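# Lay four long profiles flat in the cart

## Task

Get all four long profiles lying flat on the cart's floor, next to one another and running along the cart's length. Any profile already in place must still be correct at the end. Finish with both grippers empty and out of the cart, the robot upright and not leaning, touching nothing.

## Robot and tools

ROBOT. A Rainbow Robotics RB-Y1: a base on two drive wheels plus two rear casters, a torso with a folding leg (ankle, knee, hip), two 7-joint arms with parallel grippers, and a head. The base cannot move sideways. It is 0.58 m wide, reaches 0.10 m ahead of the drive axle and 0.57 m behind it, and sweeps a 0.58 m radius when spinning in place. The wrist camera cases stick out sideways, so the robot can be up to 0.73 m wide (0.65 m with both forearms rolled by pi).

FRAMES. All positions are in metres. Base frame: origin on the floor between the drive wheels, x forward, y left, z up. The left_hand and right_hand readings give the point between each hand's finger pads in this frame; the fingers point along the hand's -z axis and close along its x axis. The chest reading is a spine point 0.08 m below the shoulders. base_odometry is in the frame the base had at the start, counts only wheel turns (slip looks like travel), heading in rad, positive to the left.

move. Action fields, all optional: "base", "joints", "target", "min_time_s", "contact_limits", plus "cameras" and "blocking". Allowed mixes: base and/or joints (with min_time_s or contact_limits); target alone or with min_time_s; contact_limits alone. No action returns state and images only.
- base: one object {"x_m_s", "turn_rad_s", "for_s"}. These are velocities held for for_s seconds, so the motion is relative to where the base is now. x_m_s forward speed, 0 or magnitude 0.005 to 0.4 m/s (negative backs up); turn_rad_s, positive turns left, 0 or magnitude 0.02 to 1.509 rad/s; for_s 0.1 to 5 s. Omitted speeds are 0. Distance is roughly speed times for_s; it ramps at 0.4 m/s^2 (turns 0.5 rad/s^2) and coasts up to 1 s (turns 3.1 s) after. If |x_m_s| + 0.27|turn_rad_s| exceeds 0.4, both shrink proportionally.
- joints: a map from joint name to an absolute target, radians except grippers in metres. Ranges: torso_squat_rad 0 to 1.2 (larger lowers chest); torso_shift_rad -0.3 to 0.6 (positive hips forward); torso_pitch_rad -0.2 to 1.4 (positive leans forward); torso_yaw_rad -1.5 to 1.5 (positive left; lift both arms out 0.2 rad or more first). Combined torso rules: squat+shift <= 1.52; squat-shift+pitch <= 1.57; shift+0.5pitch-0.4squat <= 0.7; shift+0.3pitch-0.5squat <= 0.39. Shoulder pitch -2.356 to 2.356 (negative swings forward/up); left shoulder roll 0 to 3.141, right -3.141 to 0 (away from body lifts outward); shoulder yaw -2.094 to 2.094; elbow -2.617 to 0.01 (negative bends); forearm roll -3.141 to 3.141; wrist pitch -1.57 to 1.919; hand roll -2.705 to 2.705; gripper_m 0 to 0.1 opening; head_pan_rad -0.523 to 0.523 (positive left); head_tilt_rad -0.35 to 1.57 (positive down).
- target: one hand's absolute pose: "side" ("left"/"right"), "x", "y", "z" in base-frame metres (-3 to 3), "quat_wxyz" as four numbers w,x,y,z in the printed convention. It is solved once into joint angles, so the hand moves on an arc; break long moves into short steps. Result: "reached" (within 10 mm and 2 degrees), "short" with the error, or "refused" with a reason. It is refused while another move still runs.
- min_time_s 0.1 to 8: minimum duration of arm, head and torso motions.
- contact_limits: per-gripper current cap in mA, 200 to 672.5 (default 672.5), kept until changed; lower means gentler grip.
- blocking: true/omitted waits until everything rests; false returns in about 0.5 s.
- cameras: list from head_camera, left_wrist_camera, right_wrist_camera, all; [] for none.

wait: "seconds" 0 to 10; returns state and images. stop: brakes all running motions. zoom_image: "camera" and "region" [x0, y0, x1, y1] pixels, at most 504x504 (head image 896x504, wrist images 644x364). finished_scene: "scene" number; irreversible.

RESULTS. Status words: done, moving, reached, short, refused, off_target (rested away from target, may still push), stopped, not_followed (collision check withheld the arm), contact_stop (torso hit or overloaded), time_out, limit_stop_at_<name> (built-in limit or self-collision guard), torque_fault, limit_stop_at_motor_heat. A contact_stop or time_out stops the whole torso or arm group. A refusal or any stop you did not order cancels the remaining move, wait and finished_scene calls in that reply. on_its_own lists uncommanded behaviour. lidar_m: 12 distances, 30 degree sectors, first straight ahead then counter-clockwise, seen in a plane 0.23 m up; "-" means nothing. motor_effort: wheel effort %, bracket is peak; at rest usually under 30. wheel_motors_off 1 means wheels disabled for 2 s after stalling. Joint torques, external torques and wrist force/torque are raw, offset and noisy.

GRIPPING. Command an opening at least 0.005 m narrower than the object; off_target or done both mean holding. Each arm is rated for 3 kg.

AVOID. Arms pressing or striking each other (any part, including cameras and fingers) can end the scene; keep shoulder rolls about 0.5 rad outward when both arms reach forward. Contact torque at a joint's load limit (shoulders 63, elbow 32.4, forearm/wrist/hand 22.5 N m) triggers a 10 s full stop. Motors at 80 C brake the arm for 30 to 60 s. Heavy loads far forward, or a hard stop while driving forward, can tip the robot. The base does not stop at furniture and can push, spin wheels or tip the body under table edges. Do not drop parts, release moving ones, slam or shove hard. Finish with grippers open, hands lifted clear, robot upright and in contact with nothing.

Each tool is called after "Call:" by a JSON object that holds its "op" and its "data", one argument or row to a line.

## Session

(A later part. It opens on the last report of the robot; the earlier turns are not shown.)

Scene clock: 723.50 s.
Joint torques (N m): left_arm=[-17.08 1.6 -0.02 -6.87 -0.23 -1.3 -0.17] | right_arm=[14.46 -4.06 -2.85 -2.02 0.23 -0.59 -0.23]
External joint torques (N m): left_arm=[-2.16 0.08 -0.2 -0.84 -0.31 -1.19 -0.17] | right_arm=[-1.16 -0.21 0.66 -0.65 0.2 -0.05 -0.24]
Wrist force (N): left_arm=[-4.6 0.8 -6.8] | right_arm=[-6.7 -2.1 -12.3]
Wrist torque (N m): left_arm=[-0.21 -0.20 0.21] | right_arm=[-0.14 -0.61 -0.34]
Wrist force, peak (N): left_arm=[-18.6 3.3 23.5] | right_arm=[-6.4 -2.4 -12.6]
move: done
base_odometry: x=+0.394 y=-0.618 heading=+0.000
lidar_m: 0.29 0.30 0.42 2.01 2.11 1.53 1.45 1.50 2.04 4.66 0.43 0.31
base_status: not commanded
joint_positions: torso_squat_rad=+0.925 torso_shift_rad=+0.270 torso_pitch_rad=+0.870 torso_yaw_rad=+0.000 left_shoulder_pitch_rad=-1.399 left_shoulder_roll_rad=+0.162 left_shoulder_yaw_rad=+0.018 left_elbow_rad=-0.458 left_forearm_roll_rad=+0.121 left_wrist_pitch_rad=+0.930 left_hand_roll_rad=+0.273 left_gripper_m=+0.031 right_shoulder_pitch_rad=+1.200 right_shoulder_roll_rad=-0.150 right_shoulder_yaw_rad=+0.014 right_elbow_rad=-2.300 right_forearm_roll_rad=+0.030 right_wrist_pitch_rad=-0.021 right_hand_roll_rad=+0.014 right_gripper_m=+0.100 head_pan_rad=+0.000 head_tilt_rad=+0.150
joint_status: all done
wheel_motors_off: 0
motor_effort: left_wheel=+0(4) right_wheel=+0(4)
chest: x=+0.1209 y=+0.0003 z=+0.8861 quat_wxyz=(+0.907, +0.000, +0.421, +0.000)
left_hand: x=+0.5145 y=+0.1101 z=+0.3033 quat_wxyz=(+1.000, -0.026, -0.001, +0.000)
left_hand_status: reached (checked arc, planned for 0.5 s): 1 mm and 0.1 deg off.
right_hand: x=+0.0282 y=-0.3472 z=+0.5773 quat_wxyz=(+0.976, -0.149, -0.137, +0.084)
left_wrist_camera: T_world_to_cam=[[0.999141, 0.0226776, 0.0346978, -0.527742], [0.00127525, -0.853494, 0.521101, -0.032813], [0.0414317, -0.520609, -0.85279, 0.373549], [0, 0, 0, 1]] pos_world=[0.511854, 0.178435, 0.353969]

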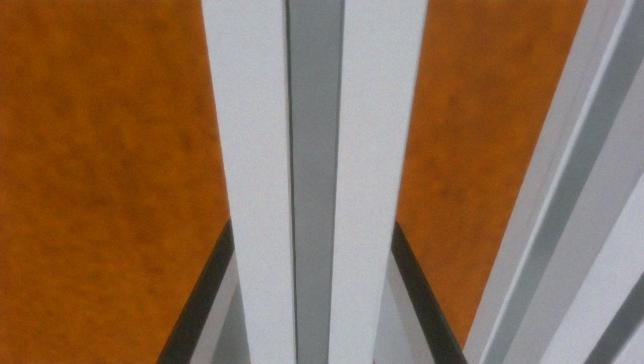

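Contact made; open.

Call:
{"op": "move", "data": {
  "joints": {"left_gripper_m": 0.053},
  "cameras": ["left_wrist_camera"]
}}

Call:
{"op": "move", "data": {
  "target": {"side": "left", "x": 0.512, "y": 0.11, "z": 0.325, "quat_wxyz": [0.9997, -0.026, 0, 0]},
  "min_time_s": 0.6,
  "cameras": ["left_wrist_camera"]
}}

Call:
{"op": "move", "data": {
  "joints": {"torso_squat_rad": 0.5, "torso_shift_rad": 0.184, "torso_pitch_rad": 0.87},
  "cameras": ["head_camera"]
}}

Call:
{"op": "move", "data": {
  "target": {"side": "left", "x": 0.5, "y": 0.12, "z": 0.66, "quat_wxyz": [0.966, 0, -0.259, 0]},
  "min_time_s": 1.2,
  "cameras": ["head_camera"]
}}

Call:
{"op": "move", "data": {
  "base": {"x_m_s": -0.3, "for_s": 2.5},
  "joints": {"left_shoulder_pitch_rad": -0.648, "left_shoulder_roll_rad": 0.203, "left_shoulder_yaw_rad": -0.28, "left_elbow_rad": -2.123, "left_forearm_roll_rad": -0.561, "left_wrist_pitch_rad": 0.916, "left_hand_roll_rad": 0.627, "head_pan_rad": 0.0, "head_tilt_rad": 0.0},
  "min_time_s": 1.2,
  "cameras": ["head_camera"]
}}

Scene clock: 730.43 s.
Joint torques (N m): left_arm=[-16.29 2.05 0.99 -6.25 -0.03 -0.23 -0.07] | right_arm=[14.54 -4.53 -2.9 -2.16 0.19 -0.55 -0.05]
External joint torques (N m): left_arm=[-1.37 0.53 0.82 -0.22 -0.11 -0.11 -0.07] | right_arm=[-1.09 -0.67 0.61 -0.79 0.16 -0.01 -0.06]
Wrist force (N): left_arm=[-0.4 0.6 -9.8] | right_arm=[-6.2 -2.2 -12.2]
Wrist torque (N m): left_arm=[-0.36 -0.19 0.27] | right_arm=[-0.15 -0.57 -0.35]
Wrist force, peak (N): left_arm=[-0.4 0.7 -10.2] | right_arm=[-6.4 -2.1 -12.6]
move: done
base_odometry: x=+0.394 y=-0.618 heading=+0.000
lidar_m: 0.29 0.31 0.42 2.01 2.12 1.53 1.44 1.49 2.04 4.65 0.43 0.31
base_status: not commanded
joint_positions: torso_squat_rad=+0.925 torso_shift_rad=+0.270 torso_pitch_rad=+0.870 torso_yaw_rad=+0.000 left_shoulder_pitch_rad=-1.399 left_shoulder_roll_rad=+0.162 left_shoulder_yaw_rad=+0.018 left_elbow_rad=-0.458 left_forearm_roll_rad=+0.121 left_wrist_pitch_rad=+0.929 left_hand_roll_rad=+0.273 left_gripper_m=+0.053 right_shoulder_pitch_rad=+1.200 right_shoulder_roll_rad=-0.150 right_shoulder_yaw_rad=+0.014 right_elbow_rad=-2.300 right_forearm_roll_rad=+0.030 right_wrist_pitch_rad=-0.021 right_hand_roll_rad=+0.014 right_gripper_m=+0.100 head_pan_rad=+0.000 head_tilt_rad=+0.150
joint_status: all done
wheel_motors_off: 0
motor_effort: left_wheel=+0(1) right_wheel=-2(2)
chest: x=+0.1209 y=+0.0003 z=+0.8861 quat_wxyz=(+0.907, +0.000, +0.421, +0.000)
left_hand: x=+0.5147 y=+0.1101 z=+0.3034 quat_wxyz=(+1.000, -0.026, -0.001, +0.000)
right_hand: x=+0.0282 y=-0.3472 z=+0.5773 quat_wxyz=(+0.976, -0.149, -0.137, +0.084)
left_wrist_camera: T_world_to_cam=[[0.999128, 0.0226627, 0.0350551, -0.527957], [0.0010707, -0.853426, 0.521213, -0.032845], [0.041729, -0.520721, -0.852706, 0.37333], [0, 0, 0, 1]] pos_world=[0.511953, 0.178335, 0.353968]

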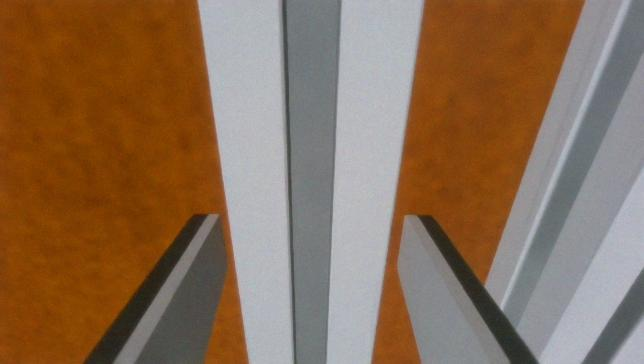

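Scene clock: 731.43 s.
Joint torques (N m): left_arm=[-15.75 0.56 -1.09 -7.4 -0.21 -0.16 0.36] | right_arm=[14.83 -4.76 -2.75 -2 0.1 -0.6 -0.26]
External joint torques (N m): left_arm=[-1.81 -0.51 -1.36 -0.36 -0.3 -0.06 0.36] | right_arm=[-0.79 -0.9 0.76 -0.63 0.07 -0.06 -0.27]
Wrist force (N): left_arm=[-1.1 0.1 -9.5] | right_arm=[-6.3 -2.1 -12.4]
Wrist torque (N m): left_arm=[-0.32 -0.25 0.21] | right_arm=[-0.15 -0.59 -0.35]
Wrist force, peak (N): left_arm=[5.7 -3.3 10.1] | right_arm=[-6.7 -2.1 -12.4]
move: done
base_odometry: x=+0.394 y=-0.618 heading=+0.000
lidar_m: 0.29 0.31 0.42 2.01 2.12 1.53 1.45 1.49 2.03 4.66 0.41 0.31
base_status: not commanded
joint_positions: torso_squat_rad=+0.925 torso_shift_rad=+0.270 torso_pitch_rad=+0.870 torso_yaw_rad=+0.000 left_shoulder_pitch_rad=-1.263 left_shoulder_roll_rad=+0.159 left_shoulder_yaw_rad=+0.000 left_elbow_rad=-0.791 left_forearm_roll_rad=+0.104 left_wrist_pitch_rad=+1.135 left_hand_roll_rad=+0.295 left_gripper_m=+0.053 right_shoulder_pitch_rad=+1.200 right_shoulder_roll_rad=-0.150 right_shoulder_yaw_rad=+0.014 right_elbow_rad=-2.300 right_forearm_roll_rad=+0.030 right_wrist_pitch_rad=-0.021 right_hand_roll_rad=+0.014 right_gripper_m=+0.100 head_pan_rad=+0.000 head_tilt_rad=+0.150
joint_status: all done
wheel_motors_off: 0
motor_effort: left_wheel=-1(4) right_wheel=+2(3)
chest: x=+0.1209 y=+0.0003 z=+0.8861 quat_wxyz=(+0.907, +0.000, +0.421, +0.000)
left_hand: x=+0.5117 y=+0.1101 z=+0.3254 quat_wxyz=(+1.000, -0.026, +0.003, +0.000)
left_hand_status: reached (checked arc, planned for 0.7 s): 1 mm and 0.3 deg off.
right_hand: x=+0.0282 y=-0.3472 z=+0.5773 quat_wxyz=(+0.976, -0.149, -0.137, +0.084)
left_wrist_camera: T_world_to_cam=[[0.999357, 0.0227142, 0.0277254, -0.523509], [0.0049744, -0.853962, 0.520311, -0.0459249], [0.0354949, -0.519839, -0.853527, 0.395625], [0, 0, 0, 1]] pos_world=[0.509358, 0.178334, 0.376086]

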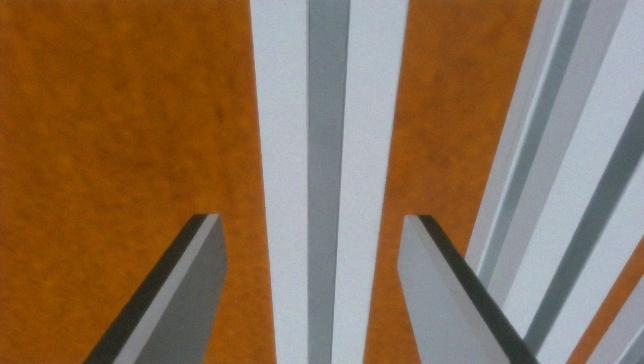

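Scene clock: 733.73 s.
Joint torques (N m): left_arm=[-15.42 0.78 -0.92 -7.15 -0.37 -0.41 0.3] | right_arm=[14.69 -4.26 -2.9 -1.97 0.23 -0.66 -0.23]
External joint torques (N m): left_arm=[-1.47 -0.3 -1.19 -0.1 -0.46 -0.31 0.3] | right_arm=[-0.93 -0.4 0.61 -0.61 0.21 -0.12 -0.24]
Wrist force (N): left_arm=[-1.7 0.5 -9.3] | right_arm=[-6.2 -2.3 -12.5]
Wrist torque (N m): left_arm=[-0.33 -0.28 0.21] | right_arm=[-0.13 -0.52 -0.34]
Wrist force, peak (N): left_arm=[-0.8 0.5 -10.1] | right_arm=[-6.8 -2.3 -12.8]
move: done
base_odometry: x=+0.394 y=-0.618 heading=+0.000
lidar_m: 0.29 0.30 0.43 2.00 2.12 1.54 1.44 1.51 2.04 4.65 0.42 0.31
base_status: not commanded
joint_positions: torso_squat_rad=+0.500 torso_shift_rad=+0.184 torso_pitch_rad=+0.870 torso_yaw_rad=+0.000 left_shoulder_pitch_rad=-1.263 left_shoulder_roll_rad=+0.159 left_shoulder_yaw_rad=+0.000 left_elbow_rad=-0.791 left_forearm_roll_rad=+0.104 left_wrist_pitch_rad=+1.135 left_hand_roll_rad=+0.295 left_gripper_m=+0.053 right_shoulder_pitch_rad=+1.200 right_shoulder_roll_rad=-0.150 right_shoulder_yaw_rad=+0.014 right_elbow_rad=-2.300 right_forearm_roll_rad=+0.030 right_wrist_pitch_rad=-0.021 right_hand_roll_rad=+0.014 right_gripper_m=+0.100 head_pan_rad=+0.000 head_tilt_rad=+0.150
joint_status: all done
wheel_motors_off: 0
motor_effort: left_wheel=+0(1) right_wheel=-2(3)
chest: x=+0.1209 y=+0.0003 z=+1.0839 quat_wxyz=(+0.907, +0.000, +0.421, +0.000)
left_hand: x=+0.5117 y=+0.1101 z=+0.5232 quat_wxyz=(+1.000, -0.026, +0.003, +0.000)
right_hand: x=+0.0282 y=-0.3472 z=+0.7752 quat_wxyz=(+0.976, -0.149, -0.136, +0.084)
head_camera: T_world_to_cam=[[-0.0537052, -0.998232, 0.0254755, -0.00906135], [-0.825115, 0.0299935, -0.564168, 0.969221], [0.562407, -0.051319, -0.825267, 0.766324], [0, 0, 0, 1]] pos_world=[0.368247, 0.00121127, 1.17946]

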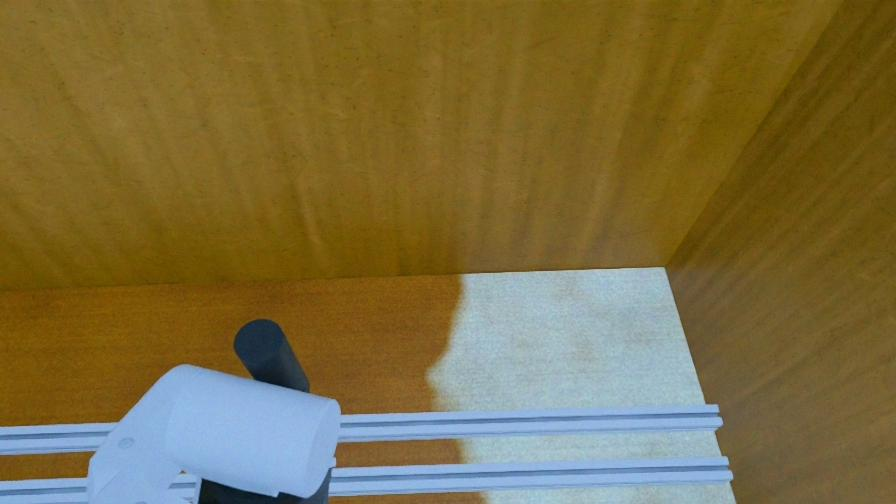

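Scene clock: 735.57 s.
Joint torques (N m): left_arm=[-7.82 0.64 0.01 -9.2 -0.52 -0.84 0.15] | right_arm=[14.45 -4.65 -3.17 -1.81 0.36 -0.54 -0.14]
External joint torques (N m): left_arm=[-1.18 1.26 -0.61 -0.08 -0.09 0.01 0.17] | right_arm=[-1.17 -0.79 0.34 -0.44 0.33 0 -0.15]
Wrist force (N): left_arm=[-4.1 0.3 -8.5] | right_arm=[-6.1 -2.4 -12.4]
Wrist torque (N m): left_arm=[-0.35 -0.45 0.31] | right_arm=[-0.13 -0.51 -0.34]
Wrist force, peak (N): left_arm=[-2.0 0.4 -10.0] | right_arm=[-6.5 -2.2 -12.7]
move: done
base_odometry: x=+0.394 y=-0.618 heading=+0.000
lidar_m: 0.28 0.30 0.43 2.01 2.11 1.53 1.45 1.50 2.03 4.66 0.41 0.31
base_status: not commanded
joint_positions: torso_squat_rad=+0.500 torso_shift_rad=+0.184 torso_pitch_rad=+0.870 torso_yaw_rad=+0.000 left_shoulder_pitch_rad=-0.690 left_shoulder_roll_rad=+0.231 left_shoulder_yaw_rad=-0.275 left_elbow_rad=-1.922 left_forearm_roll_rad=-0.214 left_wrist_pitch_rad=+1.245 left_hand_roll_rad=+0.545 left_gripper_m=+0.053 right_shoulder_pitch_rad=+1.200 right_shoulder_roll_rad=-0.150 right_shoulder_yaw_rad=+0.014 right_elbow_rad=-2.300 right_forearm_roll_rad=+0.030 right_wrist_pitch_rad=-0.021 right_hand_roll_rad=+0.014 right_gripper_m=+0.100 head_pan_rad=+0.000 head_tilt_rad=+0.150
joint_status: all done
wheel_motors_off: 0
motor_effort: left_wheel=+0(1) right_wheel=+3(4)
chest: x=+0.1209 y=+0.0003 z=+1.0839 quat_wxyz=(+0.907, +0.000, +0.421, +0.000)
left_hand: x=+0.4992 y=+0.1197 z=+0.6605 quat_wxyz=(+0.967, -0.001, -0.256, -0.002)
left_hand_status: reached (checked arc, planned for 1.5 s): 1 mm and 0.4 deg off.
right_hand: x=+0.0282 y=-0.3472 z=+0.7752 quat_wxyz=(+0.976, -0.149, -0.136, +0.084)
head_camera: T_world_to_cam=[[-0.0537037, -0.998232, 0.025473, -0.00905889], [-0.825146, 0.0299966, -0.564122, 0.969179], [0.56236, -0.0513144, -0.825298, 0.766378], [0, 0, 0, 1]] pos_world=[0.368247, 0.00121127, 1.17946]

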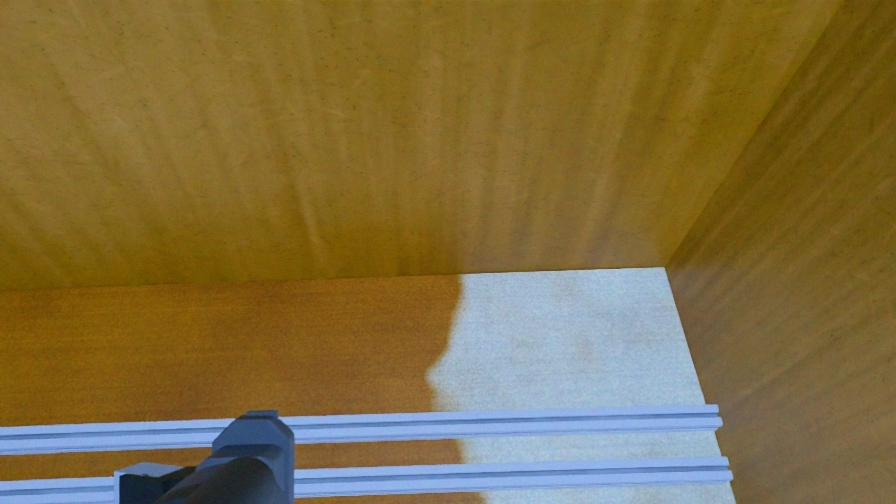

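Scene clock: 739.53 s.
Joint torques (N m): left_arm=[-6.81 -2.44 -0.57 -9.64 -1.3 -1.47 0.51] | right_arm=[14.85 -4.85 -2.54 -2.21 0.29 -0.65 -0.21]
External joint torques (N m): left_arm=[-0.24 -1.54 -0.91 0.03 -0.57 -0.1 0.56] | right_arm=[-0.77 -0.99 0.97 -0.84 0.26 -0.11 -0.22]
Wrist force (N): left_arm=[-6.6 0.3 -6.1] | right_arm=[-6.1 -2.3 -12.6]
Wrist torque (N m): left_arm=[-0.27 -0.57 0.31] | right_arm=[-0.12 -0.54 -0.35]
Wrist force, peak (N): left_arm=[-4.4 0.2 -9.3] | right_arm=[-6.1 -2.3 -12.8]
move: done
base_odometry: x=-0.356 y=-0.618 heading=+0.001
lidar_m: 1.03 1.08 1.87 2.94 1.04 0.75 0.69 0.73 1.00 2.61 2.65 1.08
base_status: done (sent for 2.5 of 2.5 s)
joint_positions: torso_squat_rad=+0.500 torso_shift_rad=+0.184 torso_pitch_rad=+0.870 torso_yaw_rad=+0.000 left_shoulder_pitch_rad=-0.648 left_shoulder_roll_rad=+0.203 left_shoulder_yaw_rad=-0.280 left_elbow_rad=-2.123 left_forearm_roll_rad=-0.561 left_wrist_pitch_rad=+0.916 left_hand_roll_rad=+0.627 left_gripper_m=+0.053 right_shoulder_pitch_rad=+1.200 right_shoulder_roll_rad=-0.150 right_shoulder_yaw_rad=+0.014 right_elbow_rad=-2.300 right_forearm_roll_rad=+0.030 right_wrist_pitch_rad=-0.021 right_hand_roll_rad=+0.014 right_gripper_m=+0.100 head_pan_rad=+0.000 head_tilt_rad=+0.000
joint_status: all done
wheel_motors_off: 0
motor_effort: left_wheel=+7(26) right_wheel=-3(29)
chest: x=+0.1209 y=+0.0003 z=+1.0840 quat_wxyz=(+0.907, +0.000, +0.421, +0.000)
left_hand: x=+0.5741 y=+0.1184 z=+0.7982 quat_wxyz=(+0.855, -0.002, -0.518, +0.000)
right_hand: x=+0.0282 y=-0.3472 z=+0.7752 quat_wxyz=(+0.976, -0.149, -0.136, +0.084)
head_camera: T_world_to_cam=[[-0.0567704, -0.998242, 0.0170151, 0.0019276], [-0.73152, 0.0299914, -0.681161, 1.08221], [0.679453, -0.0511167, -0.731936, 0.621001], [0, 0, 0, 1]] pos_world=[0.369823, 0.0012109, 1.19166]

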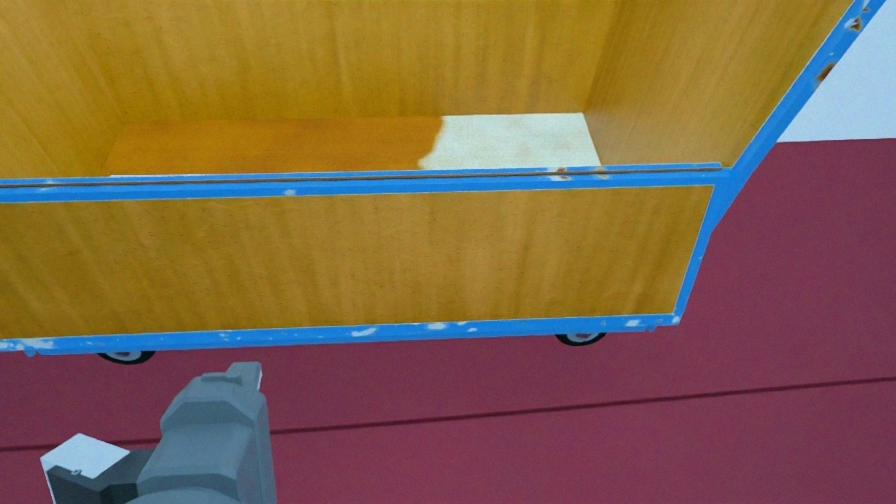

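Call:
{"op": "move", "data": {
  "base": {"turn_rad_s": 0.5093, "for_s": 2.2},
  "joints": {"torso_squat_rad": 1.1, "torso_pitch_rad": 0.6, "torso_shift_rad": 0.2, "left_shoulder_pitch_rad": -0.56, "left_shoulder_roll_rad": 0.175, "left_shoulder_yaw_rad": 0.18, "left_elbow_rad": -1.5, "left_forearm_roll_rad": -0.23, "left_wrist_pitch_rad": -0.015, "left_hand_roll_rad": -1.22, "head_pan_rad": 0.1, "head_tilt_rad": 0.3, "left_gripper_m": 0.054},
  "min_time_s": 3,
  "cameras": []
}}

Call:
{"op": "move", "data": {
  "base": {"x_m_s": 0.3, "for_s": 4.467},
  "cameras": []
}}

Call:
{"op": "move", "data": {
  "base": {"turn_rad_s": -0.5097, "for_s": 2.2},
  "cameras": ["head_camera", "left_wrist_camera"]
}}

Scene clock: 751.90 s.
Joint torques (N m): left_arm=[-10.07 2.63 1.45 -9.66 0.22 -2.02 -0.08] | right_arm=[12.77 -4.49 -2.43 -4.88 0.1 -1.1 -0.12]
External joint torques (N m): left_arm=[-0.63 -1.55 0.05 0.11 0.1 -0.27 -0.09] | right_arm=[-1.4 -0.4 1.22 -0.77 0.01 -0.09 -0.15]
Wrist force (N): left_arm=[-0.7 -5.9 -4.8] | right_arm=[-7.8 -1.9 -11.9]
Wrist torque (N m): left_arm=[0.03 -0.22 0.22] | right_arm=[-0.18 -0.63 -0.34]
Wrist force, peak (N): left_arm=[-7.0 0.6 -5.8] | right_arm=[-7.4 -2.7 -12.6]
move: done
base_odometry: x=-0.357 y=-0.618 heading=+1.120
lidar_m: 1.88 2.22 0.96 0.74 0.71 0.76 1.09 3.57 2.48 1.08 1.04 1.10
base_status: done (sent for 2.2 of 2.2 s)
joint_positions: torso_squat_rad=+1.100 torso_shift_rad=+0.200 torso_pitch_rad=+0.600 torso_yaw_rad=+0.000 left_shoulder_pitch_rad=-0.560 left_shoulder_roll_rad=+0.175 left_shoulder_yaw_rad=+0.180 left_elbow_rad=-1.500 left_forearm_roll_rad=-0.230 left_wrist_pitch_rad=-0.015 left_hand_roll_rad=-1.220 left_gripper_m=+0.054 right_shoulder_pitch_rad=+1.200 right_shoulder_roll_rad=-0.150 right_shoulder_yaw_rad=+0.014 right_elbow_rad=-2.300 right_forearm_roll_rad=+0.030 right_wrist_pitch_rad=-0.021 right_hand_roll_rad=+0.014 right_gripper_m=+0.100 head_pan_rad=+0.100 head_tilt_rad=+0.300
joint_status: all done
wheel_motors_off: 0
motor_effort: left_wheel=+2(27) right_wheel=+10(38)
chest: x=+0.0098 y=+0.0003 z=+0.8471 quat_wxyz=(+0.955, +0.000, +0.295, +0.000)
left_hand: x=+0.5537 y=+0.2589 z=+0.5545 quat_wxyz=(+0.524, +0.474, -0.474, -0.525)
right_hand: x=+0.0029 y=-0.3472 z=+0.5248 quat_wxyz=(+0.949, -0.158, -0.267, +0.063)

Scene clock: 757.47 s.
Joint torques (N m): left_arm=[-9.22 2.76 1.55 -9.91 0.21 -1.99 0.27] | right_arm=[13.42 -5.02 -2.81 -4.62 0.32 -1.01 -0.08]
External joint torques (N m): left_arm=[0.22 -1.41 0.15 -0.14 0.09 -0.23 0.26] | right_arm=[-0.75 -0.93 0.84 -0.52 0.23 0 -0.11]
Wrist force (N): left_arm=[-1.3 -5.5 -4.4] | right_arm=[-8.0 -2.0 -11.4]
Wrist torque (N m): left_arm=[-0.02 -0.31 0.20] | right_arm=[-0.16 -0.65 -0.35]
Wrist force, peak (N): left_arm=[-1.1 -6.2 -5.1] | right_arm=[-8.1 -2.3 -11.8]
move: done
base_odometry: x=+0.226 y=+0.589 heading=+1.121
lidar_m: 1.00 4.13 1.76 1.35 1.31 1.38 1.99 1.42 0.64 0.75 0.65 0.64
base_status: done (sent for 4.47 of 4.47 s)
joint_positions: torso_squat_rad=+1.100 torso_shift_rad=+0.200 torso_pitch_rad=+0.600 torso_yaw_rad=+0.000 left_shoulder_pitch_rad=-0.560 left_shoulder_roll_rad=+0.175 left_shoulder_yaw_rad=+0.180 left_elbow_rad=-1.500 left_forearm_roll_rad=-0.230 left_wrist_pitch_rad=-0.015 left_hand_roll_rad=-1.220 left_gripper_m=+0.054 right_shoulder_pitch_rad=+1.200 right_shoulder_roll_rad=-0.150 right_shoulder_yaw_rad=+0.014 right_elbow_rad=-2.300 right_forearm_roll_rad=+0.030 right_wrist_pitch_rad=-0.021 right_hand_roll_rad=+0.014 right_gripper_m=+0.100 head_pan_rad=+0.100 head_tilt_rad=+0.300
joint_status: not commanded
wheel_motors_off: 0
motor_effort: left_wheel=+2(35) right_wheel=-8(48)
chest: x=+0.0099 y=+0.0003 z=+0.8471 quat_wxyz=(+0.955, +0.000, +0.296, +0.000)
left_hand: x=+0.5538 y=+0.2589 z=+0.5544 quat_wxyz=(+0.524, +0.474, -0.474, -0.525)
right_hand: x=+0.0029 y=-0.3472 z=+0.5248 quat_wxyz=(+0.949, -0.158, -0.267, +0.063)

Scene clock: 761.00 s.
Joint torques (N m): left_arm=[-9.2 2.51 1.3 -9.44 0.1 -1.92 0.04] | right_arm=[12.77 -4.52 -2.35 -4.72 0.22 -1.06 -0.09]
External joint torques (N m): left_arm=[0.23 -1.67 -0.09 0.32 -0.01 -0.17 0.03] | right_arm=[-1.4 -0.42 1.3 -0.61 0.13 -0.04 -0.11]
Wrist force (N): left_arm=[-1.3 -5.9 -4.5] | right_arm=[-7.8 -2.1 -11.5]
Wrist torque (N m): left_arm=[0.00 -0.33 0.19] | right_arm=[-0.16 -0.62 -0.34]
Wrist force, peak (N): left_arm=[-1.3 -6.0 -5.1] | right_arm=[-8.1 -2.1 -11.9]
move: done
base_odometry: x=+0.226 y=+0.589 heading=+0.000
lidar_m: 0.66 0.64 0.98 4.71 1.89 1.37 1.29 1.33 1.82 4.76 0.66 0.64
base_status: done (sent for 2.2 of 2.2 s)
joint_positions: torso_squat_rad=+1.100 torso_shift_rad=+0.200 torso_pitch_rad=+0.600 torso_yaw_rad=+0.000 left_shoulder_pitch_rad=-0.560 left_shoulder_roll_rad=+0.175 left_shoulder_yaw_rad=+0.180 left_elbow_rad=-1.500 left_forearm_roll_rad=-0.230 left_wrist_pitch_rad=-0.015 left_hand_roll_rad=-1.220 left_gripper_m=+0.054 right_shoulder_pitch_rad=+1.200 right_shoulder_roll_rad=-0.150 right_shoulder_yaw_rad=+0.014 right_elbow_rad=-2.300 right_forearm_roll_rad=+0.030 right_wrist_pitch_rad=-0.021 right_hand_roll_rad=+0.014 right_gripper_m=+0.100 head_pan_rad=+0.100 head_tilt_rad=+0.300
joint_status: not commanded
wheel_motors_off: 0
motor_effort: left_wheel=+12(29) right_wheel=+2(40)
chest: x=+0.0099 y=+0.0003 z=+0.8471 quat_wxyz=(+0.955, +0.000, +0.296, +0.000)
left_hand: x=+0.5538 y=+0.2589 z=+0.5544 quat_wxyz=(+0.524, +0.474, -0.474, -0.525)
right_hand: x=+0.0029 y=-0.3472 z=+0.5248 quat_wxyz=(+0.949, -0.158, -0.267, +0.063)
head_camera: T_world_to_cam=[[0.0260685, -0.998956, -0.037523, 0.0397277], [-0.753157, 0.00505502, -0.657821, 0.820645], [0.657324, 0.0454091, -0.752239, 0.600496], [0, 0, 0, 1]] pos_world=[0.222319, 0.00826981, 0.993045]
left_wrist_camera: T_world_to_cam=[[-0.0325773, -0.999215, 0.0225476, 0.263645], [-0.562761, -0.000305322, -0.826619, 0.801985], [0.825977, -0.039618, -0.56231, -0.0565937], [0, 0, 0, 1]] pos_world=[0.50666, 0.261441, 0.625169]

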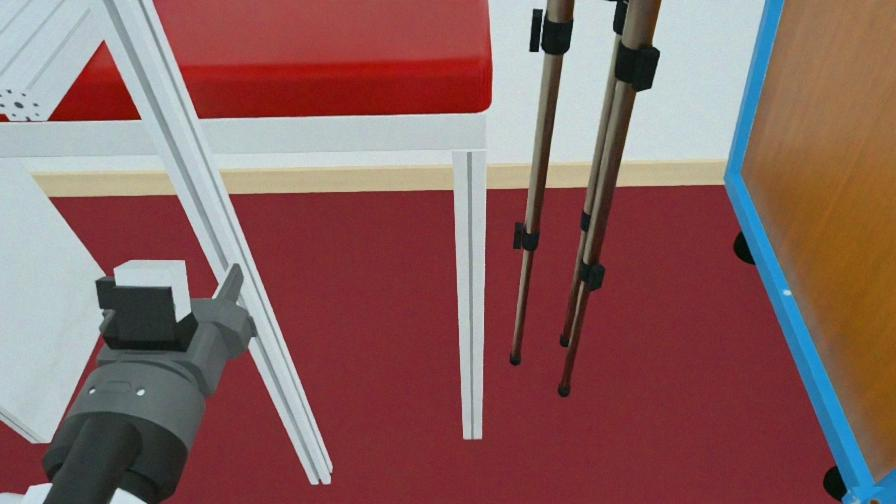

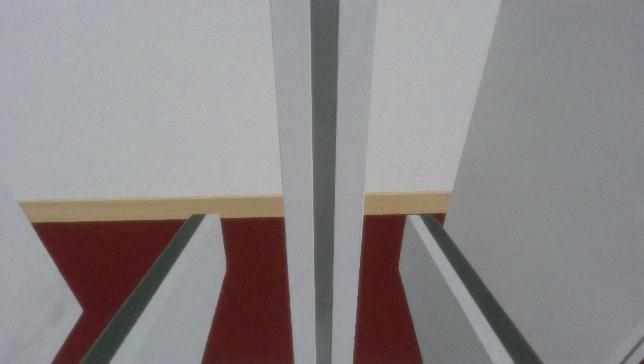

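Call:
{"op": "move", "data": {
  "target": {"side": "left", "x": 0.58, "y": 0.255, "z": 0.547, "quat_wxyz": [0.526, 0.472, -0.472, -0.526]},
  "min_time_s": 0.6,
  "cameras": ["left_wrist_camera"]
}}

Call:
{"op": "move", "data": {
  "target": {"side": "left", "x": 0.608, "y": 0.255, "z": 0.547, "quat_wxyz": [0.526, 0.472, -0.472, -0.526]},
  "min_time_s": 0.6,
  "cameras": ["left_wrist_camera"]
}}

Call:
{"op": "move", "data": {
  "joints": {"left_gripper_m": 0.015},
  "cameras": ["left_wrist_camera"]
}}

Call:
{"op": "move", "data": {
  "target": {"side": "left", "x": 0.607, "y": 0.255, "z": 0.58, "quat_wxyz": [0.526, 0.472, -0.472, -0.526]},
  "min_time_s": 1,
  "cameras": ["left_wrist_camera"]
}}

Call:
{"op": "move", "data": {
  "target": {"side": "left", "x": 0.55, "y": 0.25, "z": 0.6, "quat_wxyz": [0.526, 0.472, -0.472, -0.526]},
  "min_time_s": 1.4,
  "cameras": ["head_camera"]
}}

Call:
{"op": "move", "data": {
  "base": {"x_m_s": -0.25, "for_s": 0.95},
  "joints": {"left_shoulder_pitch_rad": -0.367, "left_shoulder_roll_rad": 0.152, "left_shoulder_yaw_rad": 0.044, "left_elbow_rad": -2.155, "left_forearm_roll_rad": -0.215, "left_wrist_pitch_rad": 0.466, "left_hand_roll_rad": -1.261},
  "min_time_s": 1.5,
  "cameras": ["head_camera"]
}}

Scene clock: 770.90 s.
Joint torques (N m): left_arm=[-10.96 4.27 1.75 -9.02 -0.25 -2.05 -0.11] | right_arm=[13.06 -4.58 -2.78 -4.47 0.22 -0.96 -0.32]
External joint torques (N m): left_arm=[0.1 -0.27 0.61 0.69 -0.38 -0.29 -0.12] | right_arm=[-1.11 -0.49 0.87 -0.36 0.14 0.05 -0.34]
Wrist force (N): left_arm=[-1.2 -5.5 -4.8] | right_arm=[-7.9 -2.2 -11.8]
Wrist torque (N m): left_arm=[-0.04 -0.31 0.21] | right_arm=[-0.13 -0.64 -0.35]
Wrist force, peak (N): left_arm=[-0.9 -6.7 -4.6] | right_arm=[-8.0 -2.1 -12.0]
move: done
base_odometry: x=+0.226 y=+0.589 heading=+0.000
lidar_m: 0.66 0.64 0.98 4.71 1.89 1.37 1.30 1.34 1.81 4.75 0.66 0.64
base_status: not commanded
joint_positions: torso_squat_rad=+1.100 torso_shift_rad=+0.200 torso_pitch_rad=+0.600 torso_yaw_rad=+0.000 left_shoulder_pitch_rad=-0.667 left_shoulder_roll_rad=+0.176 left_shoulder_yaw_rad=+0.206 left_elbow_rad=-1.362 left_forearm_roll_rad=-0.239 left_wrist_pitch_rad=-0.043 left_hand_roll_rad=-1.230 left_gripper_m=+0.054 right_shoulder_pitch_rad=+1.200 right_shoulder_roll_rad=-0.150 right_shoulder_yaw_rad=+0.014 right_elbow_rad=-2.300 right_forearm_roll_rad=+0.030 right_wrist_pitch_rad=-0.021 right_hand_roll_rad=+0.014 right_gripper_m=+0.100 head_pan_rad=+0.100 head_tilt_rad=+0.300
joint_status: all done
wheel_motors_off: 0
motor_effort: left_wheel=+14(14) right_wheel=+1(5)
chest: x=+0.0099 y=+0.0003 z=+0.8471 quat_wxyz=(+0.955, +0.000, +0.296, +0.000)
left_hand: x=+0.5798 y=+0.2548 z=+0.5470 quat_wxyz=(+0.526, +0.472, -0.472, -0.527)
left_hand_status: reached (checked arc, planned for 0.6 s): 0 mm and 0.1 deg off.
right_hand: x=+0.0029 y=-0.3472 z=+0.5248 quat_wxyz=(+0.949, -0.158, -0.267, +0.063)
left_wrist_camera: T_world_to_cam=[[-0.0322995, -0.999172, 0.0247536, 0.259155], [-0.568749, -0.00199137, -0.822509, 0.812125], [0.821877, -0.0406452, -0.568214, -0.0765488], [0, 0, 0, 1]] pos_world=[0.533179, 0.257446, 0.618068]

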